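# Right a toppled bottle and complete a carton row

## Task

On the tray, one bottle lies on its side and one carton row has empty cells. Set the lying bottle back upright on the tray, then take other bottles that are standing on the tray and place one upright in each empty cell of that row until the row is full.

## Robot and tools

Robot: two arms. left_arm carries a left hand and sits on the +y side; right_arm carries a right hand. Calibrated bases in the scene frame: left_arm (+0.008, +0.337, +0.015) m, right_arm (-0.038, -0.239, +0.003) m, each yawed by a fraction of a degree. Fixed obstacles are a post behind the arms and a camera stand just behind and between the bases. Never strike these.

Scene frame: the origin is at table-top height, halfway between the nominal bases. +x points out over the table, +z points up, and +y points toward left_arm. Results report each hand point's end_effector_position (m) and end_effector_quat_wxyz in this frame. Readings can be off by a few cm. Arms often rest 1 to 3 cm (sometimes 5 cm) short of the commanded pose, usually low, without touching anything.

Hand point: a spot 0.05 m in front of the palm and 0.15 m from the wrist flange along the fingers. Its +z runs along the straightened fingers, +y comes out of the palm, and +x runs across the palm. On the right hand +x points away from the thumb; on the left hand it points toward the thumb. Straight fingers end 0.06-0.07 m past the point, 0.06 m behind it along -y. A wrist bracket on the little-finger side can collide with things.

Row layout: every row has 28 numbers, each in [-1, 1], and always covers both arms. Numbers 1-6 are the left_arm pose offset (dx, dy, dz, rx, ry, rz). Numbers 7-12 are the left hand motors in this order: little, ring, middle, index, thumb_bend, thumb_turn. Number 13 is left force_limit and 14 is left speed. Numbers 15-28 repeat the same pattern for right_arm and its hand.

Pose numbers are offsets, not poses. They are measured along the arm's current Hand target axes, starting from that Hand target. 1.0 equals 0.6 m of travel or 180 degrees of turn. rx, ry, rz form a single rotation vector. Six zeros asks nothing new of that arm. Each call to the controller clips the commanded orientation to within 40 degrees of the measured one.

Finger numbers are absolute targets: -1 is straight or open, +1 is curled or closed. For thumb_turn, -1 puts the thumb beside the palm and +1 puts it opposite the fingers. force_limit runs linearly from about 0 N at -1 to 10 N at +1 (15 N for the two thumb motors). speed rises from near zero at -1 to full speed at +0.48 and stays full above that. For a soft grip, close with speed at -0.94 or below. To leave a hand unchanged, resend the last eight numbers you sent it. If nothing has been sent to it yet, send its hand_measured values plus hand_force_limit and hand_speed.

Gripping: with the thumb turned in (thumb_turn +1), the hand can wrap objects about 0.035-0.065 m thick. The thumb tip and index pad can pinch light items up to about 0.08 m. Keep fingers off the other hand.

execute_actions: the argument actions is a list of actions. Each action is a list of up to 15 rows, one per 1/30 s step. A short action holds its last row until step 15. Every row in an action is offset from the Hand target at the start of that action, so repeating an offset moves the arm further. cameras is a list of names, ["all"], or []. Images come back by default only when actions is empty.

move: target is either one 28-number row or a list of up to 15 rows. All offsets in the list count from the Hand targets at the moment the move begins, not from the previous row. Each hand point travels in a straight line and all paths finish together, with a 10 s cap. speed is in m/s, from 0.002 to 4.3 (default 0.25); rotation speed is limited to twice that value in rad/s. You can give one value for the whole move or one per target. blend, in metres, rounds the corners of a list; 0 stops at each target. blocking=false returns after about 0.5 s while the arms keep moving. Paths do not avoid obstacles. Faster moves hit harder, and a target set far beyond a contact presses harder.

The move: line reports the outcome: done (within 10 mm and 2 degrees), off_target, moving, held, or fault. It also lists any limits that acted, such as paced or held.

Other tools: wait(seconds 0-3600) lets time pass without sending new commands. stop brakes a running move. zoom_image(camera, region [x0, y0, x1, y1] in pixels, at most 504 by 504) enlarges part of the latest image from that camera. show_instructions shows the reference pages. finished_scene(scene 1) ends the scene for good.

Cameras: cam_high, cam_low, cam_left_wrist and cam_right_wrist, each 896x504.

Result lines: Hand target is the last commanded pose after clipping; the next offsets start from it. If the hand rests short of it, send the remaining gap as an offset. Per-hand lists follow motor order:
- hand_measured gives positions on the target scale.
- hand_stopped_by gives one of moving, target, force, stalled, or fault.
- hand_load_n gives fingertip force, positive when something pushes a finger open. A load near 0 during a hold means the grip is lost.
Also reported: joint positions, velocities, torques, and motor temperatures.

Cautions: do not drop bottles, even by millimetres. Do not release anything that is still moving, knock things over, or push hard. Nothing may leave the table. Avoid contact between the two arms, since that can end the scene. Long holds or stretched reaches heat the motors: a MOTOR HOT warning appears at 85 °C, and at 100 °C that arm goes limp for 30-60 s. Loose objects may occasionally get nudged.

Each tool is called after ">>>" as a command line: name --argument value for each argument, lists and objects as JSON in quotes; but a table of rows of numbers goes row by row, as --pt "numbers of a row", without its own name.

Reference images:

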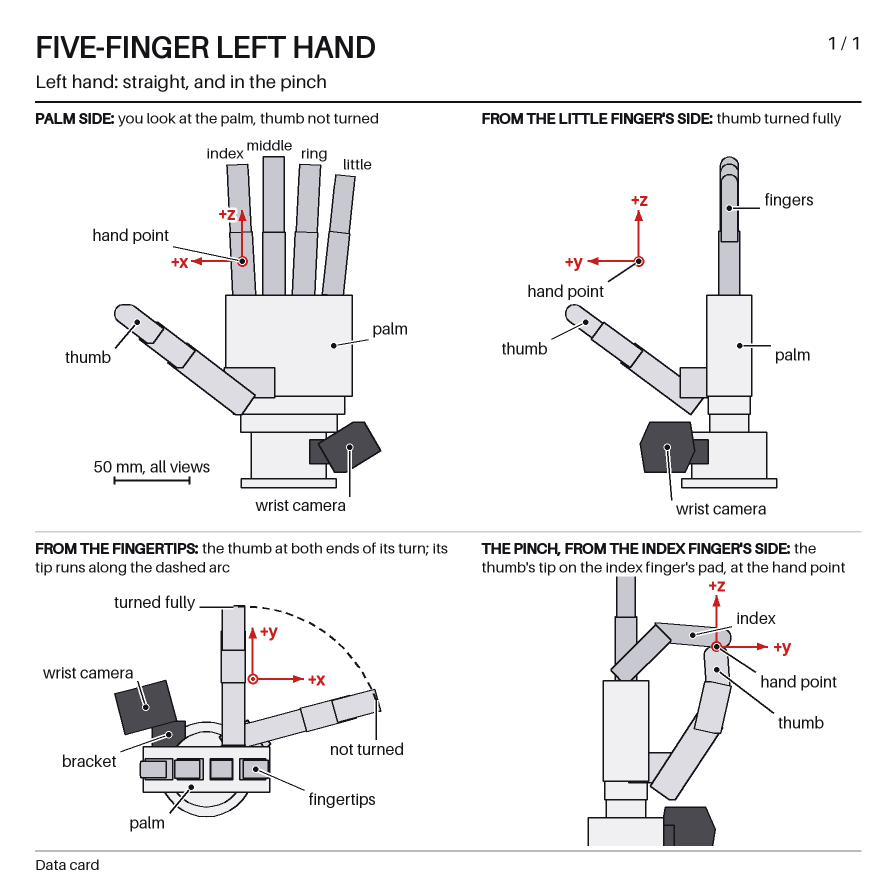

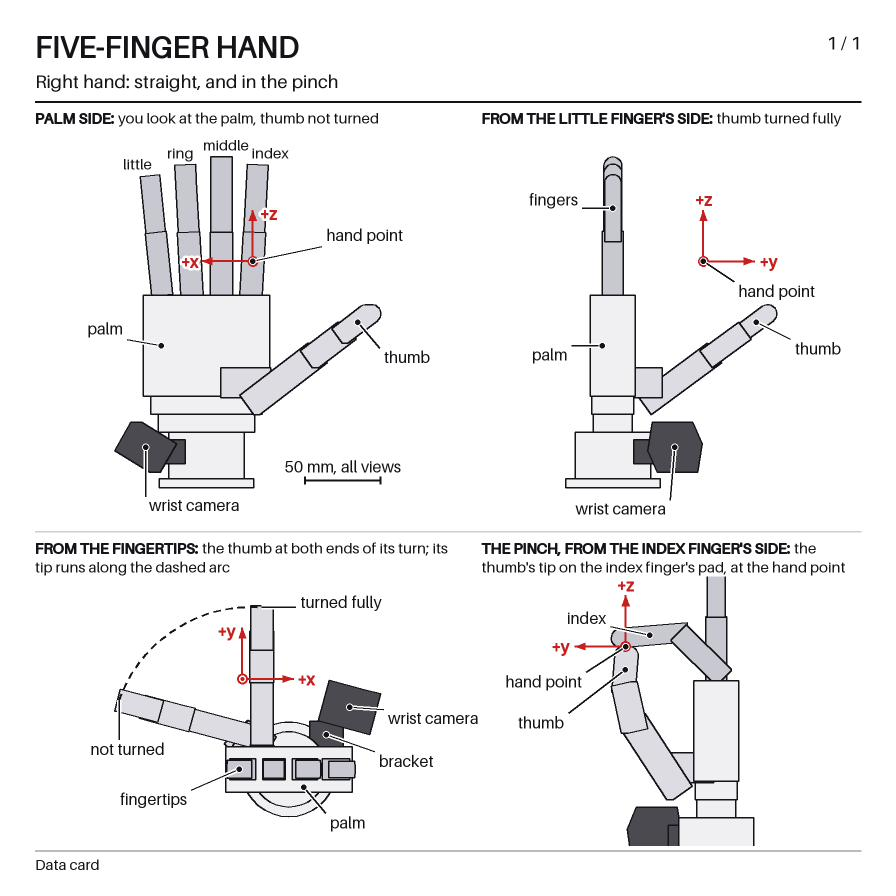

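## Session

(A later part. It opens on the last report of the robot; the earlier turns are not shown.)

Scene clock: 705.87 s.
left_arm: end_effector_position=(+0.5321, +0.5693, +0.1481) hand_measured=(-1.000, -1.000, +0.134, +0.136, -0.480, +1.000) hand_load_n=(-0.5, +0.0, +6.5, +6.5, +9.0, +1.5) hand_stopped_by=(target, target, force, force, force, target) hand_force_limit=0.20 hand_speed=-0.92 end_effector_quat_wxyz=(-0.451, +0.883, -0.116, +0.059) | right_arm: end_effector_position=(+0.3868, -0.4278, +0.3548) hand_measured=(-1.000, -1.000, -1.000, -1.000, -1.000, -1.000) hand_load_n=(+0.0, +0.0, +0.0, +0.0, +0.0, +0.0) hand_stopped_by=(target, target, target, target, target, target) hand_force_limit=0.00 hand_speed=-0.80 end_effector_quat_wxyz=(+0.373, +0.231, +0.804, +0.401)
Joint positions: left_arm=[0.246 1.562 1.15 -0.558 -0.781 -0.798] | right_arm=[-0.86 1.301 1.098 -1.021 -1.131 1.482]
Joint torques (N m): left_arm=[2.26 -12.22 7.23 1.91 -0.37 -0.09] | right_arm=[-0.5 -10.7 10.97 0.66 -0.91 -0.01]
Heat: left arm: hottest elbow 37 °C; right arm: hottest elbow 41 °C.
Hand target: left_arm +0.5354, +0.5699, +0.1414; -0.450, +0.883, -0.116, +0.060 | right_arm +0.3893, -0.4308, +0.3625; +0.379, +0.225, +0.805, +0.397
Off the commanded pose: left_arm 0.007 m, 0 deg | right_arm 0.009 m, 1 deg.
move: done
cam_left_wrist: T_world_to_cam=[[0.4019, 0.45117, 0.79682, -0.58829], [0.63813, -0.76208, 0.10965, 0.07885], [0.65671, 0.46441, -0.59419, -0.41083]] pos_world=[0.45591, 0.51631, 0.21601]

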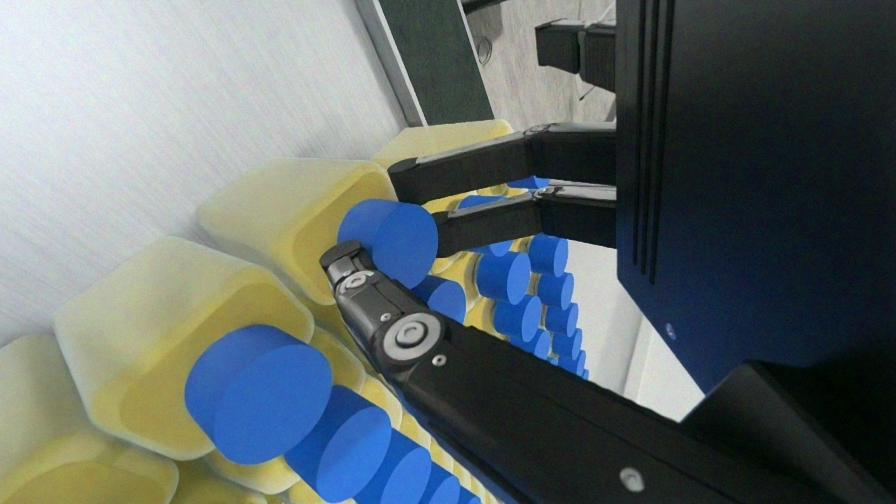

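>>> move --target '[0.0038,-0.054,-0.025,0,0,0,-1,-1,0.2,0.2,-0.47,1,0.2,-0.92,0,0,0,0,0,0,-1,-1,-1,-1,-1,-1,0,-0.8]' --cameras '["cam_left_wrist","cam_high"]' --speed 0.04

>>> zoom_image --camera "cam_left_wrist" --region '[200, 130, 560, 400]'

Scene clock: 709.90 s.
left_arm: end_effector_position=(+0.5258, +0.5668, +0.1486) hand_measured=(-1.000, -1.000, +0.134, +0.136, -0.480, +1.000) hand_load_n=(+0.0, +0.0, +5.5, +6.5, +9.0, +2.0) hand_stopped_by=(target, target, force, force, force, target) hand_force_limit=0.20 hand_speed=-0.92 end_effector_quat_wxyz=(-0.442, +0.887, -0.125, +0.043) | right_arm: end_effector_position=(+0.3868, -0.4278, +0.3548) hand_measured=(-1.000, -1.000, -1.000, -1.000, -1.000, -1.000) hand_load_n=(+0.0, +0.0, +0.0, +0.0, +0.0, +0.0) hand_stopped_by=(target, target, target, target, target, target) hand_force_limit=0.00 hand_speed=-0.80 end_effector_quat_wxyz=(+0.373, +0.231, +0.804, +0.401)
Joint positions: left_arm=[0.246 1.562 1.168 -0.618 -0.776 -0.798] | right_arm=[-0.86 1.301 1.098 -1.021 -1.131 1.482]
Joint torques (N m): left_arm=[3.19 -14.74 11.37 0.84 -0.46 0.01] | right_arm=[-0.79 -10.81 10.95 0.66 -0.9 0]
Heat: left arm: hottest elbow 37 °C; right arm: hottest elbow 41 °C.
Hand target: left_arm +0.5393, +0.5759, +0.1764; -0.450, +0.883, -0.116, +0.059 | right_arm +0.3893, -0.4308, +0.3625; +0.379, +0.225, +0.805, +0.397
Off the commanded pose: left_arm 0.032 m, 2 deg | right_arm 0.009 m, 1 deg.
move: off_target (left_arm)
cam_left_wrist: T_world_to_cam=[[0.4344, 0.46213, 0.77313, -0.60475], [0.64011, -0.76227, 0.09598, 0.08196], [0.63369, 0.45319, -0.62694, -0.3819]] pos_world=[0.45225, 0.51502, 0.22025]
Images, in order (width x height): cam_high 896x504, cam_left_wrist 896x504.

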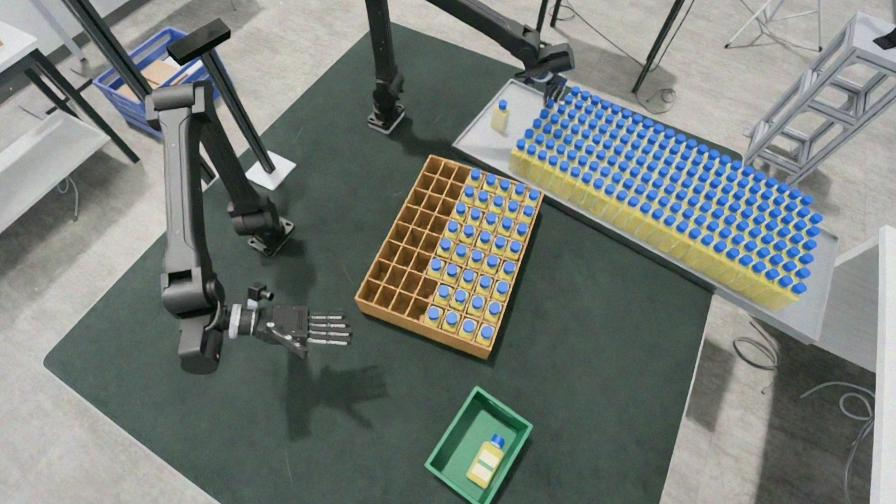

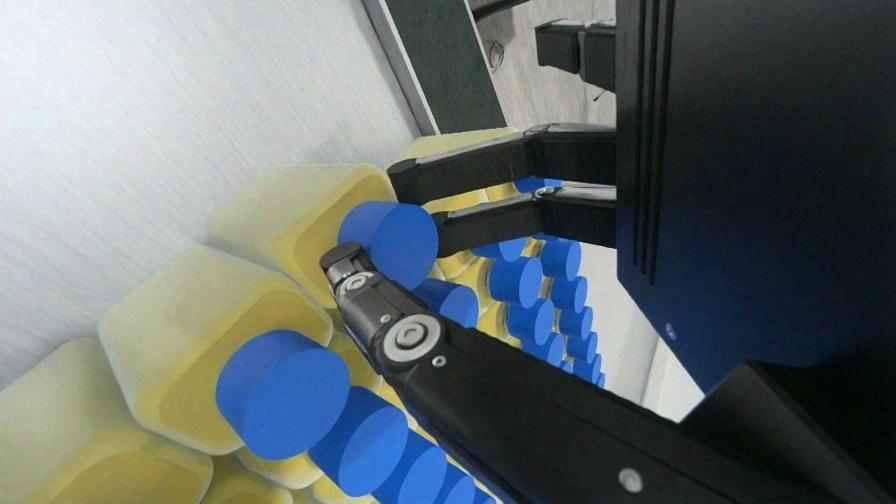

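Scaled by 1.400 from the camera's image (finer frame: 1280x720).

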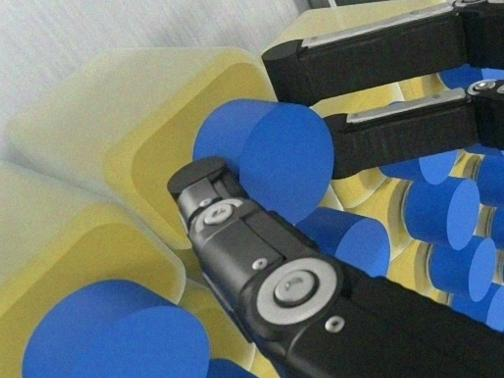

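>>> move --target '[0.002,-0.044,-0.028,0,0,0,-1,-1,0.2,0.2,-0.47,1,0.2,-0.92,0,0,0,0,0,0,-1,-1,-1,-1,-1,-1,0,-0.8]' --cameras '["cam_left_wrist"]' --speed 0.04

>>> zoom_image --camera "cam_left_wrist" --region '[200, 130, 560, 400]'

Scene clock: 713.20 s.
left_arm: end_effector_position=(+0.5290, +0.5676, +0.1676) hand_measured=(-1.000, -1.000, +0.134, +0.136, -0.480, +1.000) hand_load_n=(+0.0, +0.0, +6.0, +6.0, +9.0, +2.0) hand_stopped_by=(target, target, force, force, force, target) hand_force_limit=0.20 hand_speed=-0.92 end_effector_quat_wxyz=(-0.437, +0.889, -0.131, +0.034) | right_arm: end_effector_position=(+0.3868, -0.4278, +0.3548) hand_measured=(-1.000, -1.000, -1.000, -1.000, -1.000, -1.000) hand_load_n=(+0.0, +0.0, +0.5, +0.0, +0.0, +0.0) hand_stopped_by=(target, target, target, target, target, target) hand_force_limit=0.00 hand_speed=-0.80 end_effector_quat_wxyz=(+0.373, +0.231, +0.804, +0.401)
Joint positions: left_arm=[0.247 1.562 1.229 -0.7 -0.773 -0.795] | right_arm=[-0.86 1.301 1.098 -1.021 -1.131 1.482]
Joint torques (N m): left_arm=[3.19 -17.08 11.51 1.11 -0.51 0.04] | right_arm=[-0.67 -10.75 11 0.65 -0.91 0]
Heat: left arm: hottest elbow 37 °C; right arm: hottest elbow 41 °C.
Hand target: left_arm +0.5409, +0.5776, +0.2077; -0.450, +0.883, -0.116, +0.059 | right_arm +0.3893, -0.4308, +0.3625; +0.379, +0.225, +0.805, +0.397
Off the commanded pose: left_arm 0.043 m, 4 deg | right_arm 0.009 m, 1 deg.
move: off_target (left_arm)
cam_left_wrist: T_world_to_cam=[[0.45238, 0.4667, 0.75996, -0.6311], [0.64042, -0.76304, 0.08737, 0.08047], [0.62066, 0.44717, -0.64407, -0.35914]] pos_world=[0.45687, 0.51653, 0.24128]

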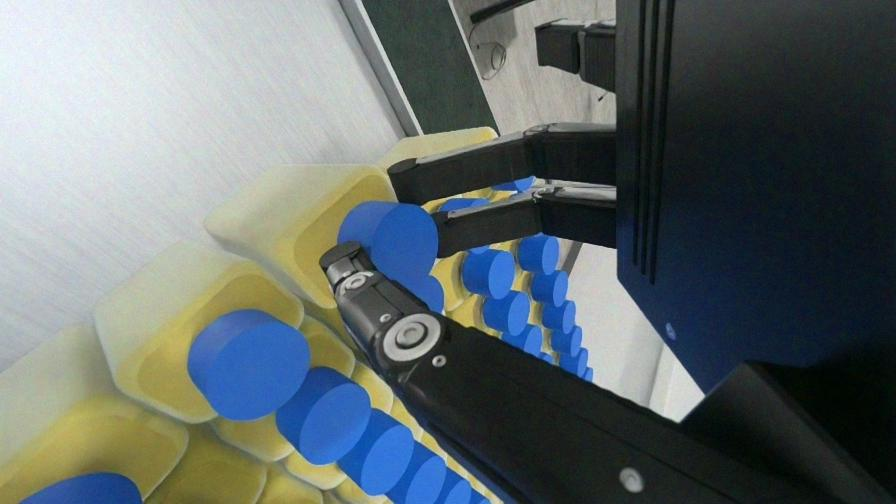

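Scaled by 1.400 from the camera's image (finer frame: 1280x720).

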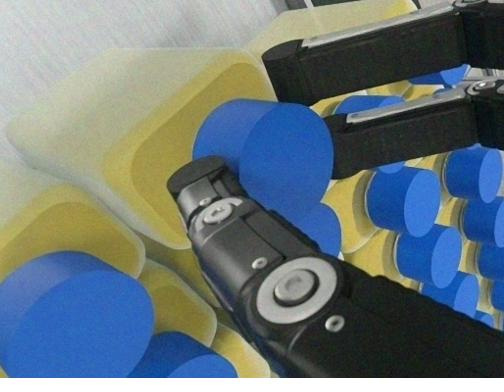

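>>> move --target '[0.002,-0.081,-0.0585,0,0,0,-1,-1,0.2,0.2,-0.47,1,0.2,-0.92,0,0,0,0,0,0,-1,-1,-1,-1,-1,-1,0,-0.8]' --cameras '["cam_left_wrist","cam_high"]' --speed 0.06

>>> zoom_image --camera "cam_high" --region '[470, 40, 630, 170]'

Scene clock: 716.87 s.
left_arm: end_effector_position=(+0.5342, +0.5689, +0.2270) hand_measured=(-1.000, -1.000, +0.134, +0.136, -0.480, +1.000) hand_load_n=(+0.0, +0.0, +6.0, +6.0, +9.5, +2.0) hand_stopped_by=(target, target, force, force, force, target) hand_force_limit=0.20 hand_speed=-0.92 end_effector_quat_wxyz=(-0.437, +0.889, -0.131, +0.034) | right_arm: end_effector_position=(+0.3868, -0.4278, +0.3548) hand_measured=(-1.000, -1.000, -1.000, -1.000, -1.000, -1.000) hand_load_n=(+0.0, +0.0, +0.0, +0.0, +0.0, +0.0) hand_stopped_by=(target, target, target, target, target, target) hand_force_limit=0.00 hand_speed=-0.80 end_effector_quat_wxyz=(+0.373, +0.231, +0.804, +0.401)
Joint positions: left_arm=[0.247 1.536 1.36 -0.857 -0.773 -0.795] | right_arm=[-0.86 1.301 1.098 -1.021 -1.131 1.482]
Joint torques (N m): left_arm=[3.19 -16.67 11.93 0.9 -0.53 0] | right_arm=[-0.67 -10.81 10.96 0.65 -0.93 0]
Heat: left arm: hottest elbow 38 °C; right arm: hottest elbow 41 °C.
Hand target: left_arm +0.5421, +0.5774, +0.2677; -0.450, +0.883, -0.116, +0.060 | right_arm +0.3893, -0.4308, +0.3625; +0.379, +0.225, +0.805, +0.397
Off the commanded pose: left_arm 0.042 m, 4 deg | right_arm 0.009 m, 1 deg.
move: off_target (left_arm)
cam_left_wrist: T_world_to_cam=[[0.45271, 0.46665, 0.7598, -0.67933], [0.6401, -0.7633, 0.08741, 0.07329], [0.62075, 0.44677, -0.64426, -0.32451]] pos_world=[0.46207, 0.51793, 0.30068]
Images, in order (width x height): cam_high 896x504, cam_left_wrist 896x504.

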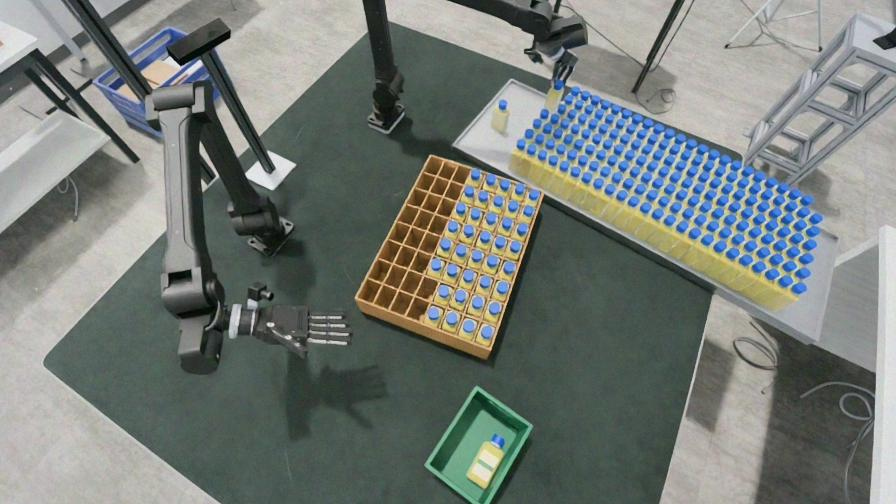

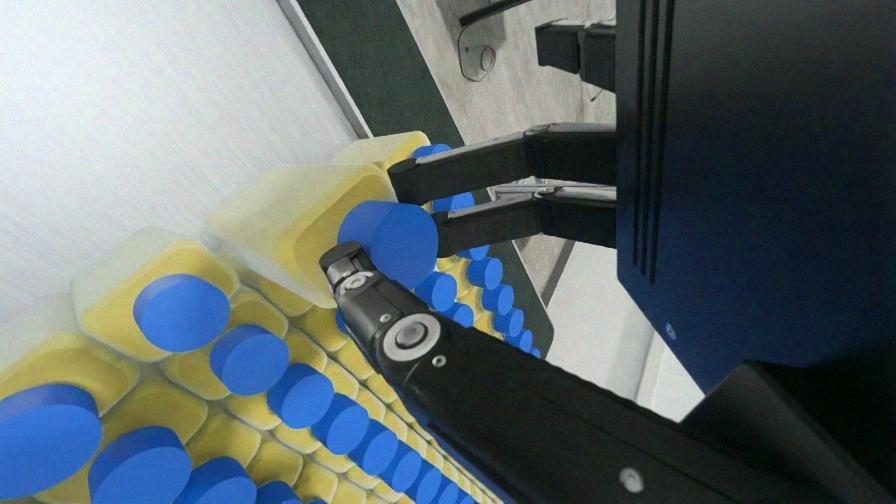

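Scaled by 3.150 from the camera's image (finer frame: 1280x720).

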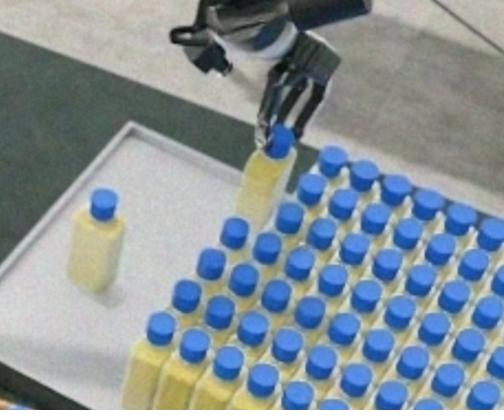

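>>> move --pt "-0.0322 -0.1165 -0.0948 0 0 0 -1 -1 0.2 0.2 -0.47 1 0.2 -0.92 0 0 0 0 0 0 -1 -1 -1 -1 -1 -1 0 -0.8" --pt "-0.1287 0.041 -0.347 0 0.2475 0.1788 -1 -1 0.2 0.2 -0.47 1 0.2 -0.92 0 0 0 0 0 0 -1 -1 -1 -1 -1 -1 0 -0.8" --cameras '["cam_left_wrist","cam_high"]' --speed '[0.08,0.16]' --blend '[0.03,0]'

Scene clock: 729.37 s.
left_arm: end_effector_position=(+0.4195, +0.4259, +0.3563) hand_measured=(-1.000, -1.000, +0.134, +0.136, -0.480, +1.000) hand_load_n=(+0.0, +0.0, +5.5, +6.5, +9.0, +2.0) hand_stopped_by=(target, target, force, force, force, target) hand_force_limit=0.20 hand_speed=-0.92 end_effector_quat_wxyz=(-0.360, +0.743, -0.507, +0.248) | right_arm: end_effector_position=(+0.3868, -0.4278, +0.3548) hand_measured=(-1.000, -1.000, -1.000, -1.000, -1.000, -1.000) hand_load_n=(+0.0, +0.0, +0.0, +0.0, +0.0, +0.0) hand_stopped_by=(target, target, target, target, target, target) hand_force_limit=0.00 hand_speed=-0.80 end_effector_quat_wxyz=(+0.373, +0.231, +0.804, +0.401)
Joint positions: left_arm=[0.243 0.983 1.171 -0.858 -0.089 -0.076] | right_arm=[-0.86 1.301 1.098 -1.021 -1.131 1.482]
Joint torques (N m): left_arm=[1.03 -7.65 8.77 2.37 0.1 -0.03] | right_arm=[-0.73 -10.75 10.97 0.69 -0.91 0.01]
Heat: left arm: hottest elbow 38 °C; right arm: hottest elbow 41 °C.
Hand target: left_arm +0.4201, +0.4206, +0.3701; -0.372, +0.730, -0.510, +0.261 | right_arm +0.3893, -0.4308, +0.3625; +0.379, +0.225, +0.805, +0.397
Off the commanded pose: left_arm 0.015 m, 3 deg | right_arm 0.009 m, 1 deg.
move: off_target (left_arm)
cam_left_wrist: T_world_to_cam=[[0.63007, -0.04235, 0.77539, -0.52205], [-0.23304, -0.9628, 0.13678, 0.45991], [0.74075, -0.26687, -0.6165, 0.13763]] pos_world=[0.33415, 0.45742, 0.42673]
Images, in order (width x height): cam_high 896x504, cam_left_wrist 896x504.

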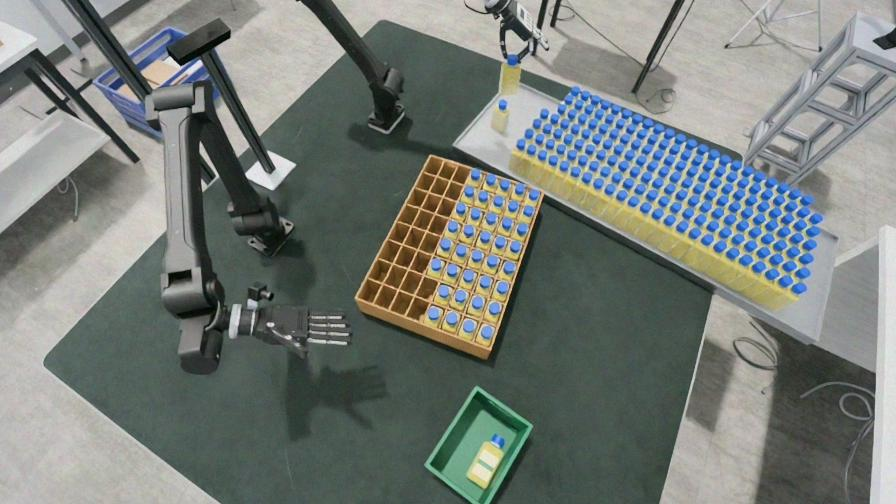

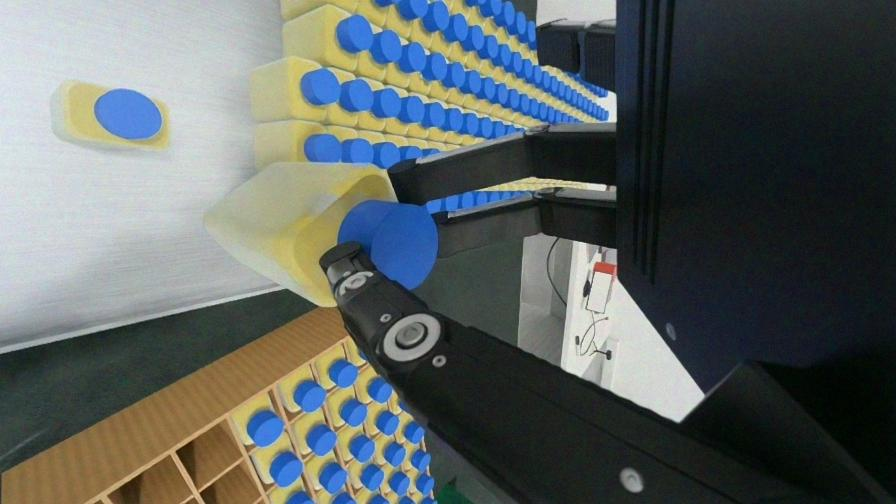

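>>> move --pt "0.3973 0.0742 -0.1028 0 0.27 0.195 -1 -1 0.2 0.2 -0.47 1 0.2 -0.92 0 0 0 0 0 0 -1 -1 -1 -1 -1 -1 0 -0.8" --pt "0.8118 0.1478 -0.1478 0 0.504 0.364 -1 -1 0.2 0.2 -0.47 1 0.2 -0.92 0 0 0 0 0 0 -1 -1 -1 -1 -1 -1 0 -0.8" --cameras '["cam_left_wrist","cam_high","cam_low"]' --speed '[0.16,0.16]' --blend '[0.05,0]'

Scene clock: 740.10 s.
left_arm: end_effector_position=(+0.4665, -0.0709, +0.3304) hand_measured=(-1.000, -1.000, +0.134, +0.136, -0.480, +1.000) hand_load_n=(+0.0, +0.0, +6.0, +6.0, +9.0, +2.0) hand_stopped_by=(target, target, force, force, force, target) hand_force_limit=0.20 hand_speed=-0.92 end_effector_quat_wxyz=(-0.021, -0.003, +0.895, -0.445) | right_arm: end_effector_position=(+0.3868, -0.4278, +0.3548) hand_measured=(-1.000, -1.000, -1.000, -1.000, -1.000, -1.000) hand_load_n=(+0.5, +0.0, +0.0, +0.0, -0.5, +0.0) hand_stopped_by=(target, target, target, target, target, target) hand_force_limit=0.00 hand_speed=-0.80 end_effector_quat_wxyz=(+0.373, +0.231, +0.804, +0.401)
Joint positions: left_arm=[-0.54 1.756 1.894 -1.157 0.784 0.804] | right_arm=[-0.86 1.301 1.098 -1.021 -1.131 1.482]
Joint torques (N m): left_arm=[1.96 -17.9 11.86 0.95 0.82 -0.01] | right_arm=[-0.73 -10.93 10.96 0.68 -0.92 0]
Heat: left arm: hottest elbow 38 °C; right arm: hottest elbow 41 °C.
Hand target: left_arm +0.4704, -0.0795, +0.3511; -0.008, +0.015, +0.890, -0.456 | right_arm +0.3893, -0.4308, +0.3625; +0.379, +0.225, +0.805, +0.397
Off the commanded pose: left_arm 0.023 m, 3 deg | right_arm 0.009 m, 1 deg.
move: off_target (left_arm)
cam_left_wrist: T_world_to_cam=[[-0.24837, -0.55371, 0.79481, -0.18561], [-0.79922, 0.58076, 0.15484, 0.36371], [-0.54732, -0.59676, -0.58678, 0.52198]] pos_world=[0.53028, -0.0025, 0.39749]
Images, in order (width x height): cam_high 896x504, cam_low 896x504, cam_left_wrist 896x504.

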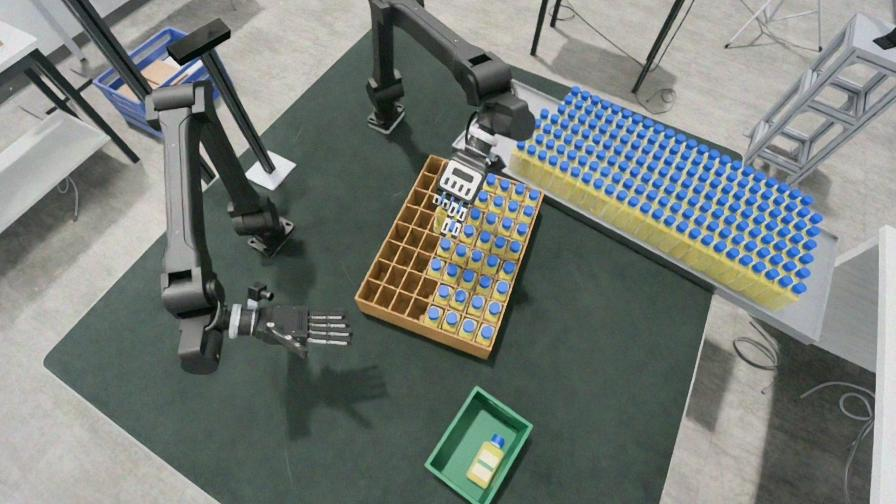

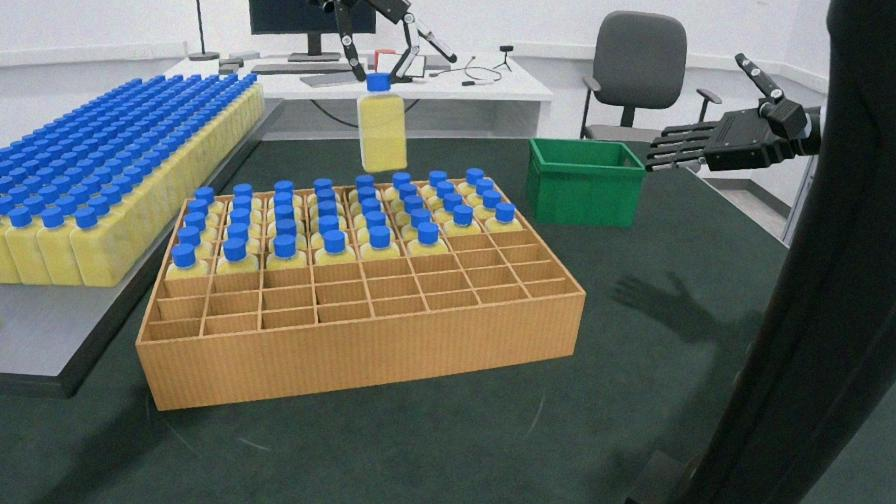

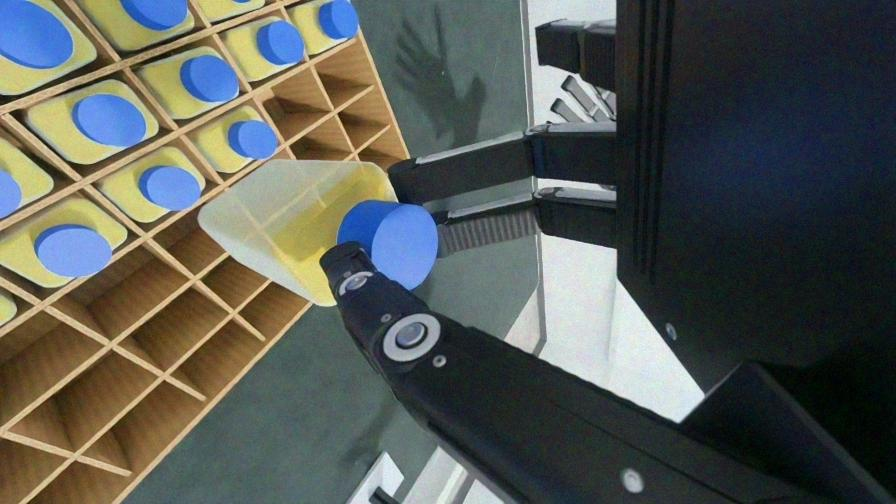

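>>> zoom_image --camera "cam_left_wrist" --region '[100, 0, 460, 360]'

>>> zoom_image --camera "cam_low" --region '[300, 30, 560, 300]'

Scaled by 1.400 from the camera's image (finer frame: 1280x720).

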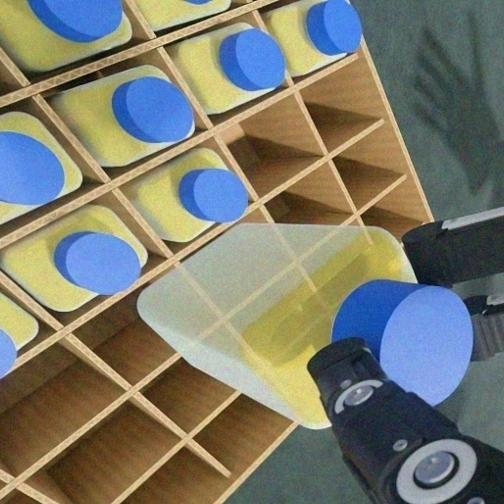

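Scaled by 1.867 from the camera's image (finer frame: 1280x720).

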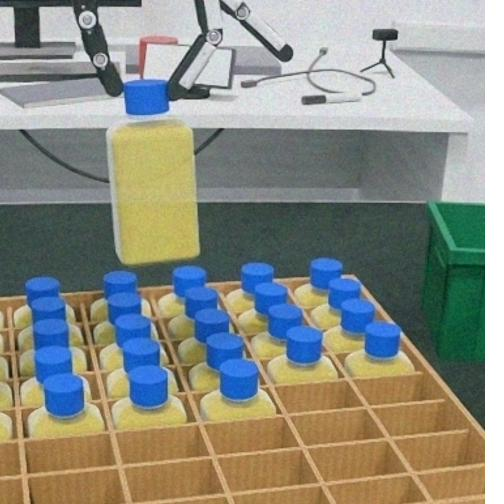

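>>> move --target '[-0.0567,-0.053,0.202,-0.01,-0.0125,0.0068,-1,-1,0.2,0.2,-0.47,1,0.2,-0.92,0,0,0,0,0,0,-1,-1,-1,-1,-1,-1,0,-0.8]' --cameras '["cam_left_wrist","cam_low"]' --speed 0.1

>>> zoom_image --camera "cam_left_wrist" --region '[100, 0, 460, 360]'

>>> zoom_image --camera "cam_low" --region '[300, 60, 560, 300]'

Scene clock: 770.30 s.
left_arm: end_effector_position=(+0.4944, -0.1842, +0.2831) hand_measured=(-1.000, -1.000, +0.134, +0.136, -0.480, +1.000) hand_load_n=(+0.0, -0.5, +6.0, +6.0, +9.0, +2.0) hand_stopped_by=(target, target, force, force, force, target) hand_force_limit=0.20 hand_speed=-0.92 end_effector_quat_wxyz=(-0.001, +0.010, +0.905, -0.426) | right_arm: end_effector_position=(+0.3868, -0.4278, +0.3548) hand_measured=(-1.000, -1.000, -1.000, -1.000, -1.000, -1.000) hand_load_n=(+0.0, +0.0, +0.0, +0.0, +0.0, +0.0) hand_stopped_by=(target, target, target, target, target, target) hand_force_limit=0.00 hand_speed=-0.80 end_effector_quat_wxyz=(+0.373, +0.231, +0.804, +0.401)
Joint positions: left_arm=[-0.682 1.992 2.123 -1.067 0.657 0.7] | right_arm=[-0.86 1.301 1.098 -1.021 -1.131 1.482]
Joint torques (N m): left_arm=[1.61 -21.71 12.11 1.96 0.42 -0.3] | right_arm=[-0.62 -10.87 10.99 0.73 -0.91 0]
Heat: left arm: hottest elbow 39 °C; right arm: hottest elbow 41 °C.
Hand target: left_arm +0.5007, -0.1973, +0.3062; +0.015, +0.015, +0.897, -0.442 | right_arm +0.3893, -0.4308, +0.3625; +0.379, +0.225, +0.805, +0.397
Off the commanded pose: left_arm 0.027 m, 3 deg | right_arm 0.009 m, 1 deg.
move: off_target (left_arm)
cam_left_wrist: T_world_to_cam=[[-0.28835, -0.58507, 0.75799, -0.17931], [-0.80229, 0.57973, 0.14228, 0.46398], [-0.52267, -0.5671, -0.63656, 0.44922]] pos_world=[0.55534, -0.11914, 0.35586]
Images, in order (width x height): cam_low 896x504, cam_left_wrist 896x504.

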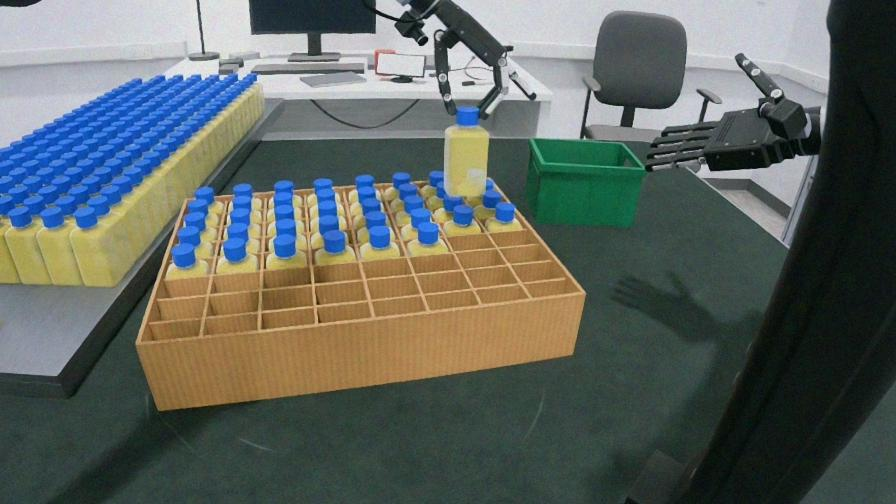

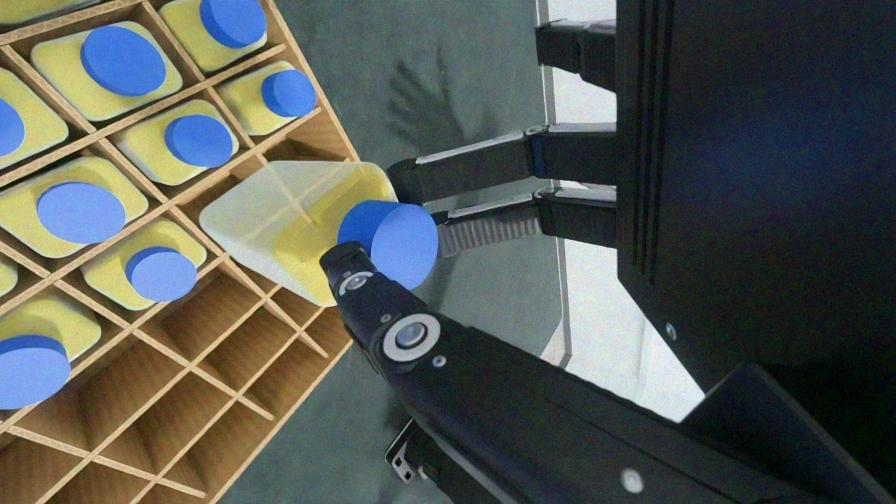

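Scaled by 1.400 from the camera's image (finer frame: 1280x720).

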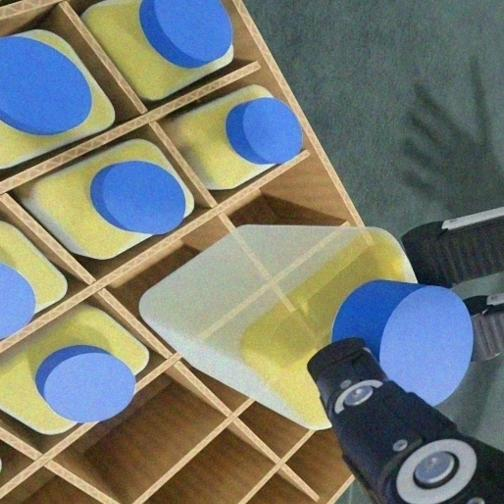

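Scaled by 1.938 from the camera's image (finer frame: 1280x720).

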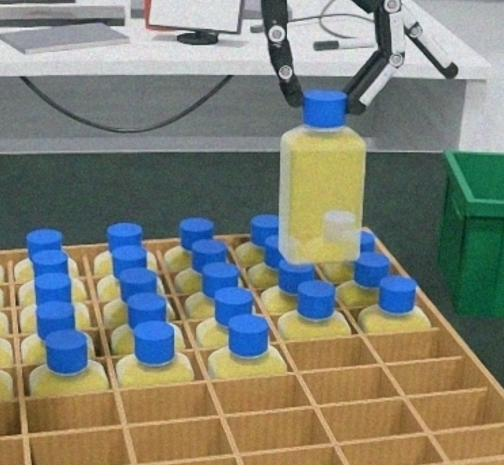

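>>> move --target '[0.0025,0.0467,0.0487,0,0,0,-1,-1,0.2,0.2,-0.47,1,0.2,-0.92,0,0,0,0,0,0,-1,-1,-1,-1,-1,-1,0,-0.8]' --cameras '["cam_left_wrist","cam_low"]' --speed 0.05

>>> zoom_image --camera "cam_left_wrist" --region '[100, 0, 460, 360]'

>>> zoom_image --camera "cam_low" --region '[300, 60, 560, 300]'

Scene clock: 792.13 s.
left_arm: end_effector_position=(+0.5028, -0.1927, +0.2640) hand_measured=(-1.000, -1.000, +0.134, +0.136, -0.480, +1.000) hand_load_n=(+0.0, +0.0, +5.5, +6.0, +9.5, +2.0) hand_stopped_by=(target, target, force, force, force, target) hand_force_limit=0.20 hand_speed=-0.92 end_effector_quat_wxyz=(+0.013, +0.015, +0.900, -0.436) | right_arm: end_effector_position=(+0.3868, -0.4278, +0.3548) hand_measured=(-1.000, -1.000, -1.000, -1.000, -1.000, -1.000) hand_load_n=(+0.0, +0.0, +0.0, +0.0, -0.5, +0.0) hand_stopped_by=(target, target, target, target, target, target) hand_force_limit=0.00 hand_speed=-0.80 end_effector_quat_wxyz=(+0.373, +0.231, +0.804, +0.401)
Joint positions: left_arm=[-0.685 1.992 2.064 -0.966 0.652 0.694] | right_arm=[-0.86 1.301 1.098 -1.021 -1.131 1.482]
Joint torques (N m): left_arm=[1.55 -21.77 8.85 2.13 0.38 -0.32] | right_arm=[-0.85 -10.81 10.97 0.65 -0.92 -0.01]
Heat: left arm: hottest elbow 39 °C; right arm: hottest elbow 41 °C.
Hand target: left_arm +0.5007, -0.2036, +0.2660; +0.015, +0.015, +0.897, -0.442 | right_arm +0.3893, -0.4308, +0.3625; +0.379, +0.225, +0.805, +0.397
Off the commanded pose: left_arm 0.011 m, 1 deg | right_arm 0.009 m, 1 deg.
move: off_target (left_arm)
cam_left_wrist: T_world_to_cam=[[-0.30846, -0.56893, 0.76235, -0.15541], [-0.80871, 0.57881, 0.10473, 0.49124], [-0.50084, -0.58421, -0.63864, 0.42284]] pos_world=[0.5611, -0.12572, 0.33707]
Images, in order (width x height): cam_low 896x504, cam_left_wrist 896x504.

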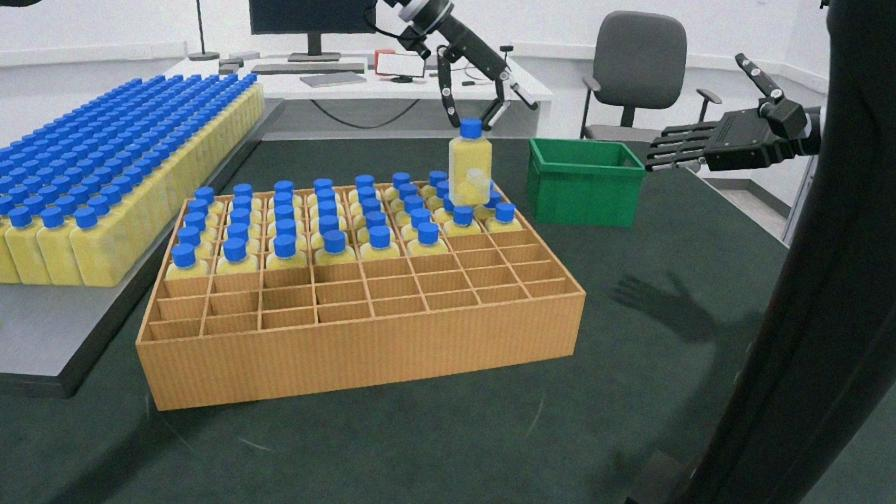

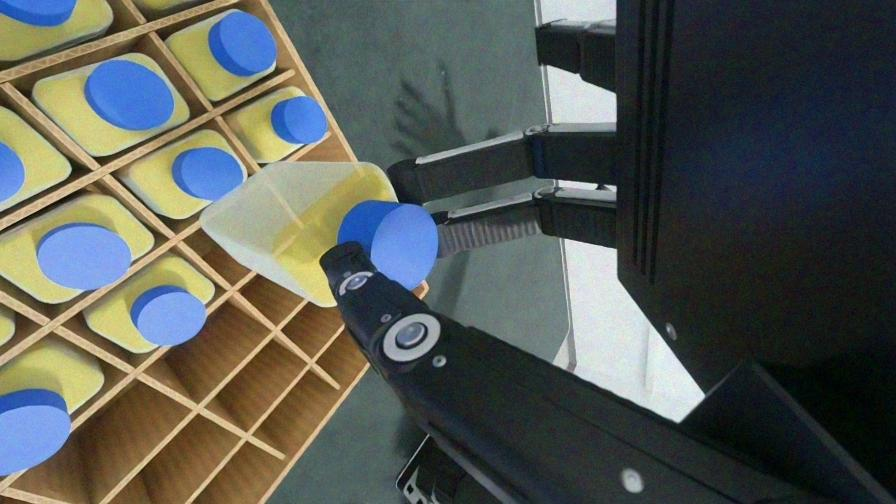

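Scaled by 1.400 from the camera's image (finer frame: 1280x720).

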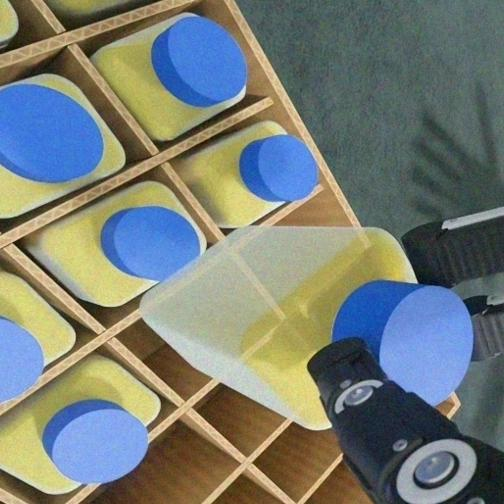

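Scaled by 1.938 from the camera's image (finer frame: 1280x720).

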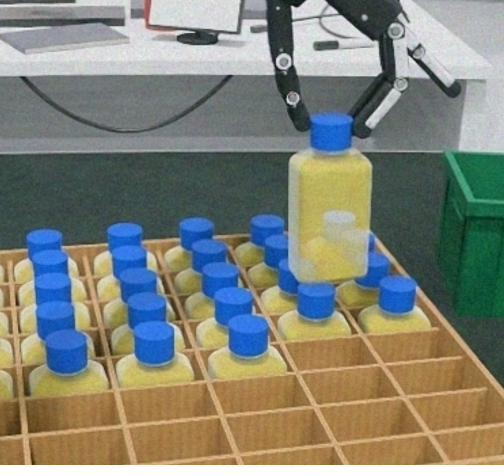

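>>> move --target '[0.0208,-0.007,0.0158,0,0.0075,-0.0104,-1,-1,0.2,0.2,-0.47,1,0.2,-0.92,0,0,0,0,0,0,-1,-1,-1,-1,-1,-1,0,-0.8]' --cameras '["cam_left_wrist","cam_low"]' --speed 0.05

>>> zoom_image --camera "cam_left_wrist" --region '[100, 0, 460, 360]'

>>> zoom_image --camera "cam_low" --region '[300, 60, 560, 300]'

Scene clock: 803.90 s.
left_arm: end_effector_position=(+0.4896, -0.2033, +0.2649) hand_measured=(-1.000, -1.000, +0.134, +0.136, -0.480, +1.000) hand_load_n=(+0.0, +0.0, +6.0, +6.0, +9.0, +2.0) hand_stopped_by=(target, target, force, force, force, target) hand_force_limit=0.20 hand_speed=-0.92 end_effector_quat_wxyz=(+0.001, +0.007, +0.900, -0.436) | right_arm: end_effector_position=(+0.3868, -0.4278, +0.3548) hand_measured=(-1.000, -1.000, -1.000, -1.000, -1.000, -1.000) hand_load_n=(+0.0, +0.0, +0.0, +0.0, +0.0, +0.0) hand_stopped_by=(target, target, target, target, target, target) hand_force_limit=0.00 hand_speed=-0.80 end_effector_quat_wxyz=(+0.373, +0.231, +0.804, +0.401)
Joint positions: left_arm=[-0.705 1.992 2.064 -0.966 0.652 0.657] | right_arm=[-0.86 1.301 1.098 -1.021 -1.131 1.482]
Joint torques (N m): left_arm=[2.08 -20.78 8.94 2.19 0.69 -0.29] | right_arm=[-0.62 -10.87 11 0.64 -0.91 -0.01]
Heat: left arm: hottest elbow 40 °C; right arm: hottest elbow 41 °C.
Hand target: left_arm +0.4881, -0.2136, +0.2631; -0.003, +0.006, +0.897, -0.442 | right_arm +0.3893, -0.4308, +0.3625; +0.379, +0.225, +0.805, +0.397
Off the commanded pose: left_arm 0.010 m, 1 deg | right_arm 0.009 m, 1 deg.
move: done
cam_left_wrist: T_world_to_cam=[[-0.28464, -0.56937, 0.77123, -0.18021], [-0.80673, 0.57687, 0.12814, 0.47909], [-0.51785, -0.58569, -0.62353, 0.41466]] pos_world=[0.54993, -0.13612, 0.33614]
Images, in order (width x height): cam_low 896x504, cam_left_wrist 896x504.

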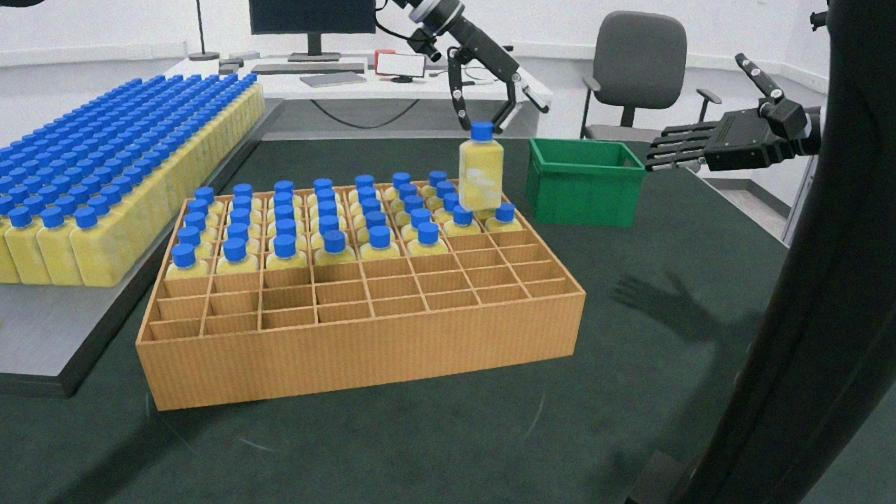

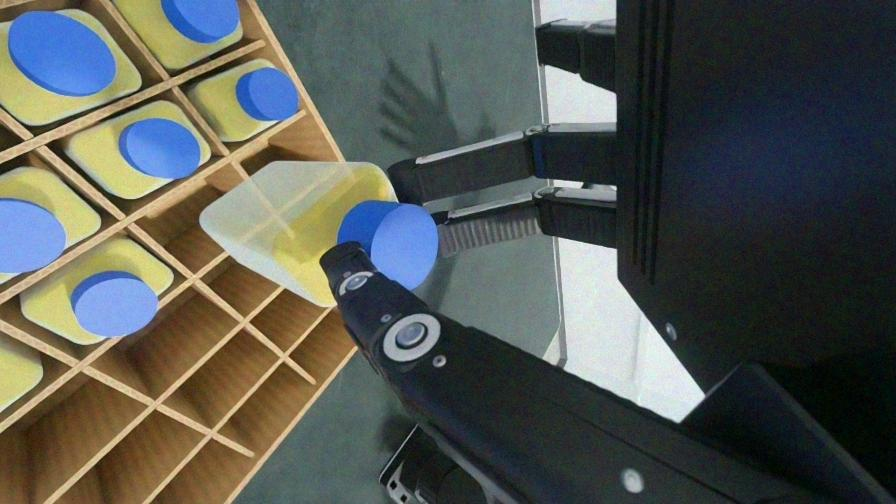

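Scaled by 1.400 from the camera's image (finer frame: 1280x720).

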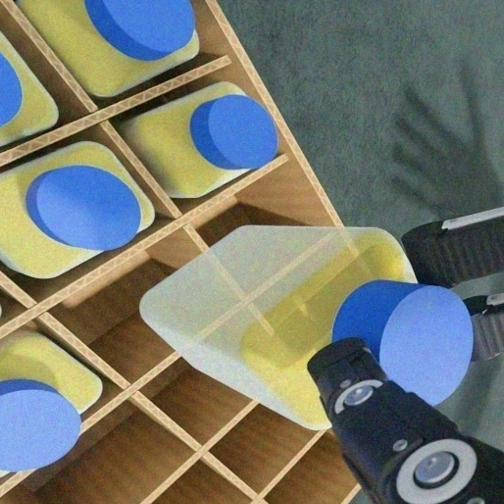

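Scaled by 1.938 from the camera's image (finer frame: 1280x720).

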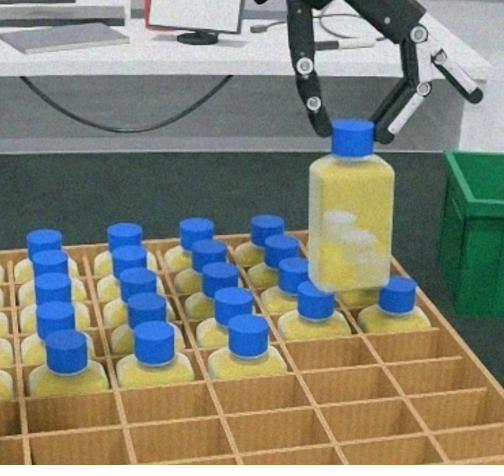

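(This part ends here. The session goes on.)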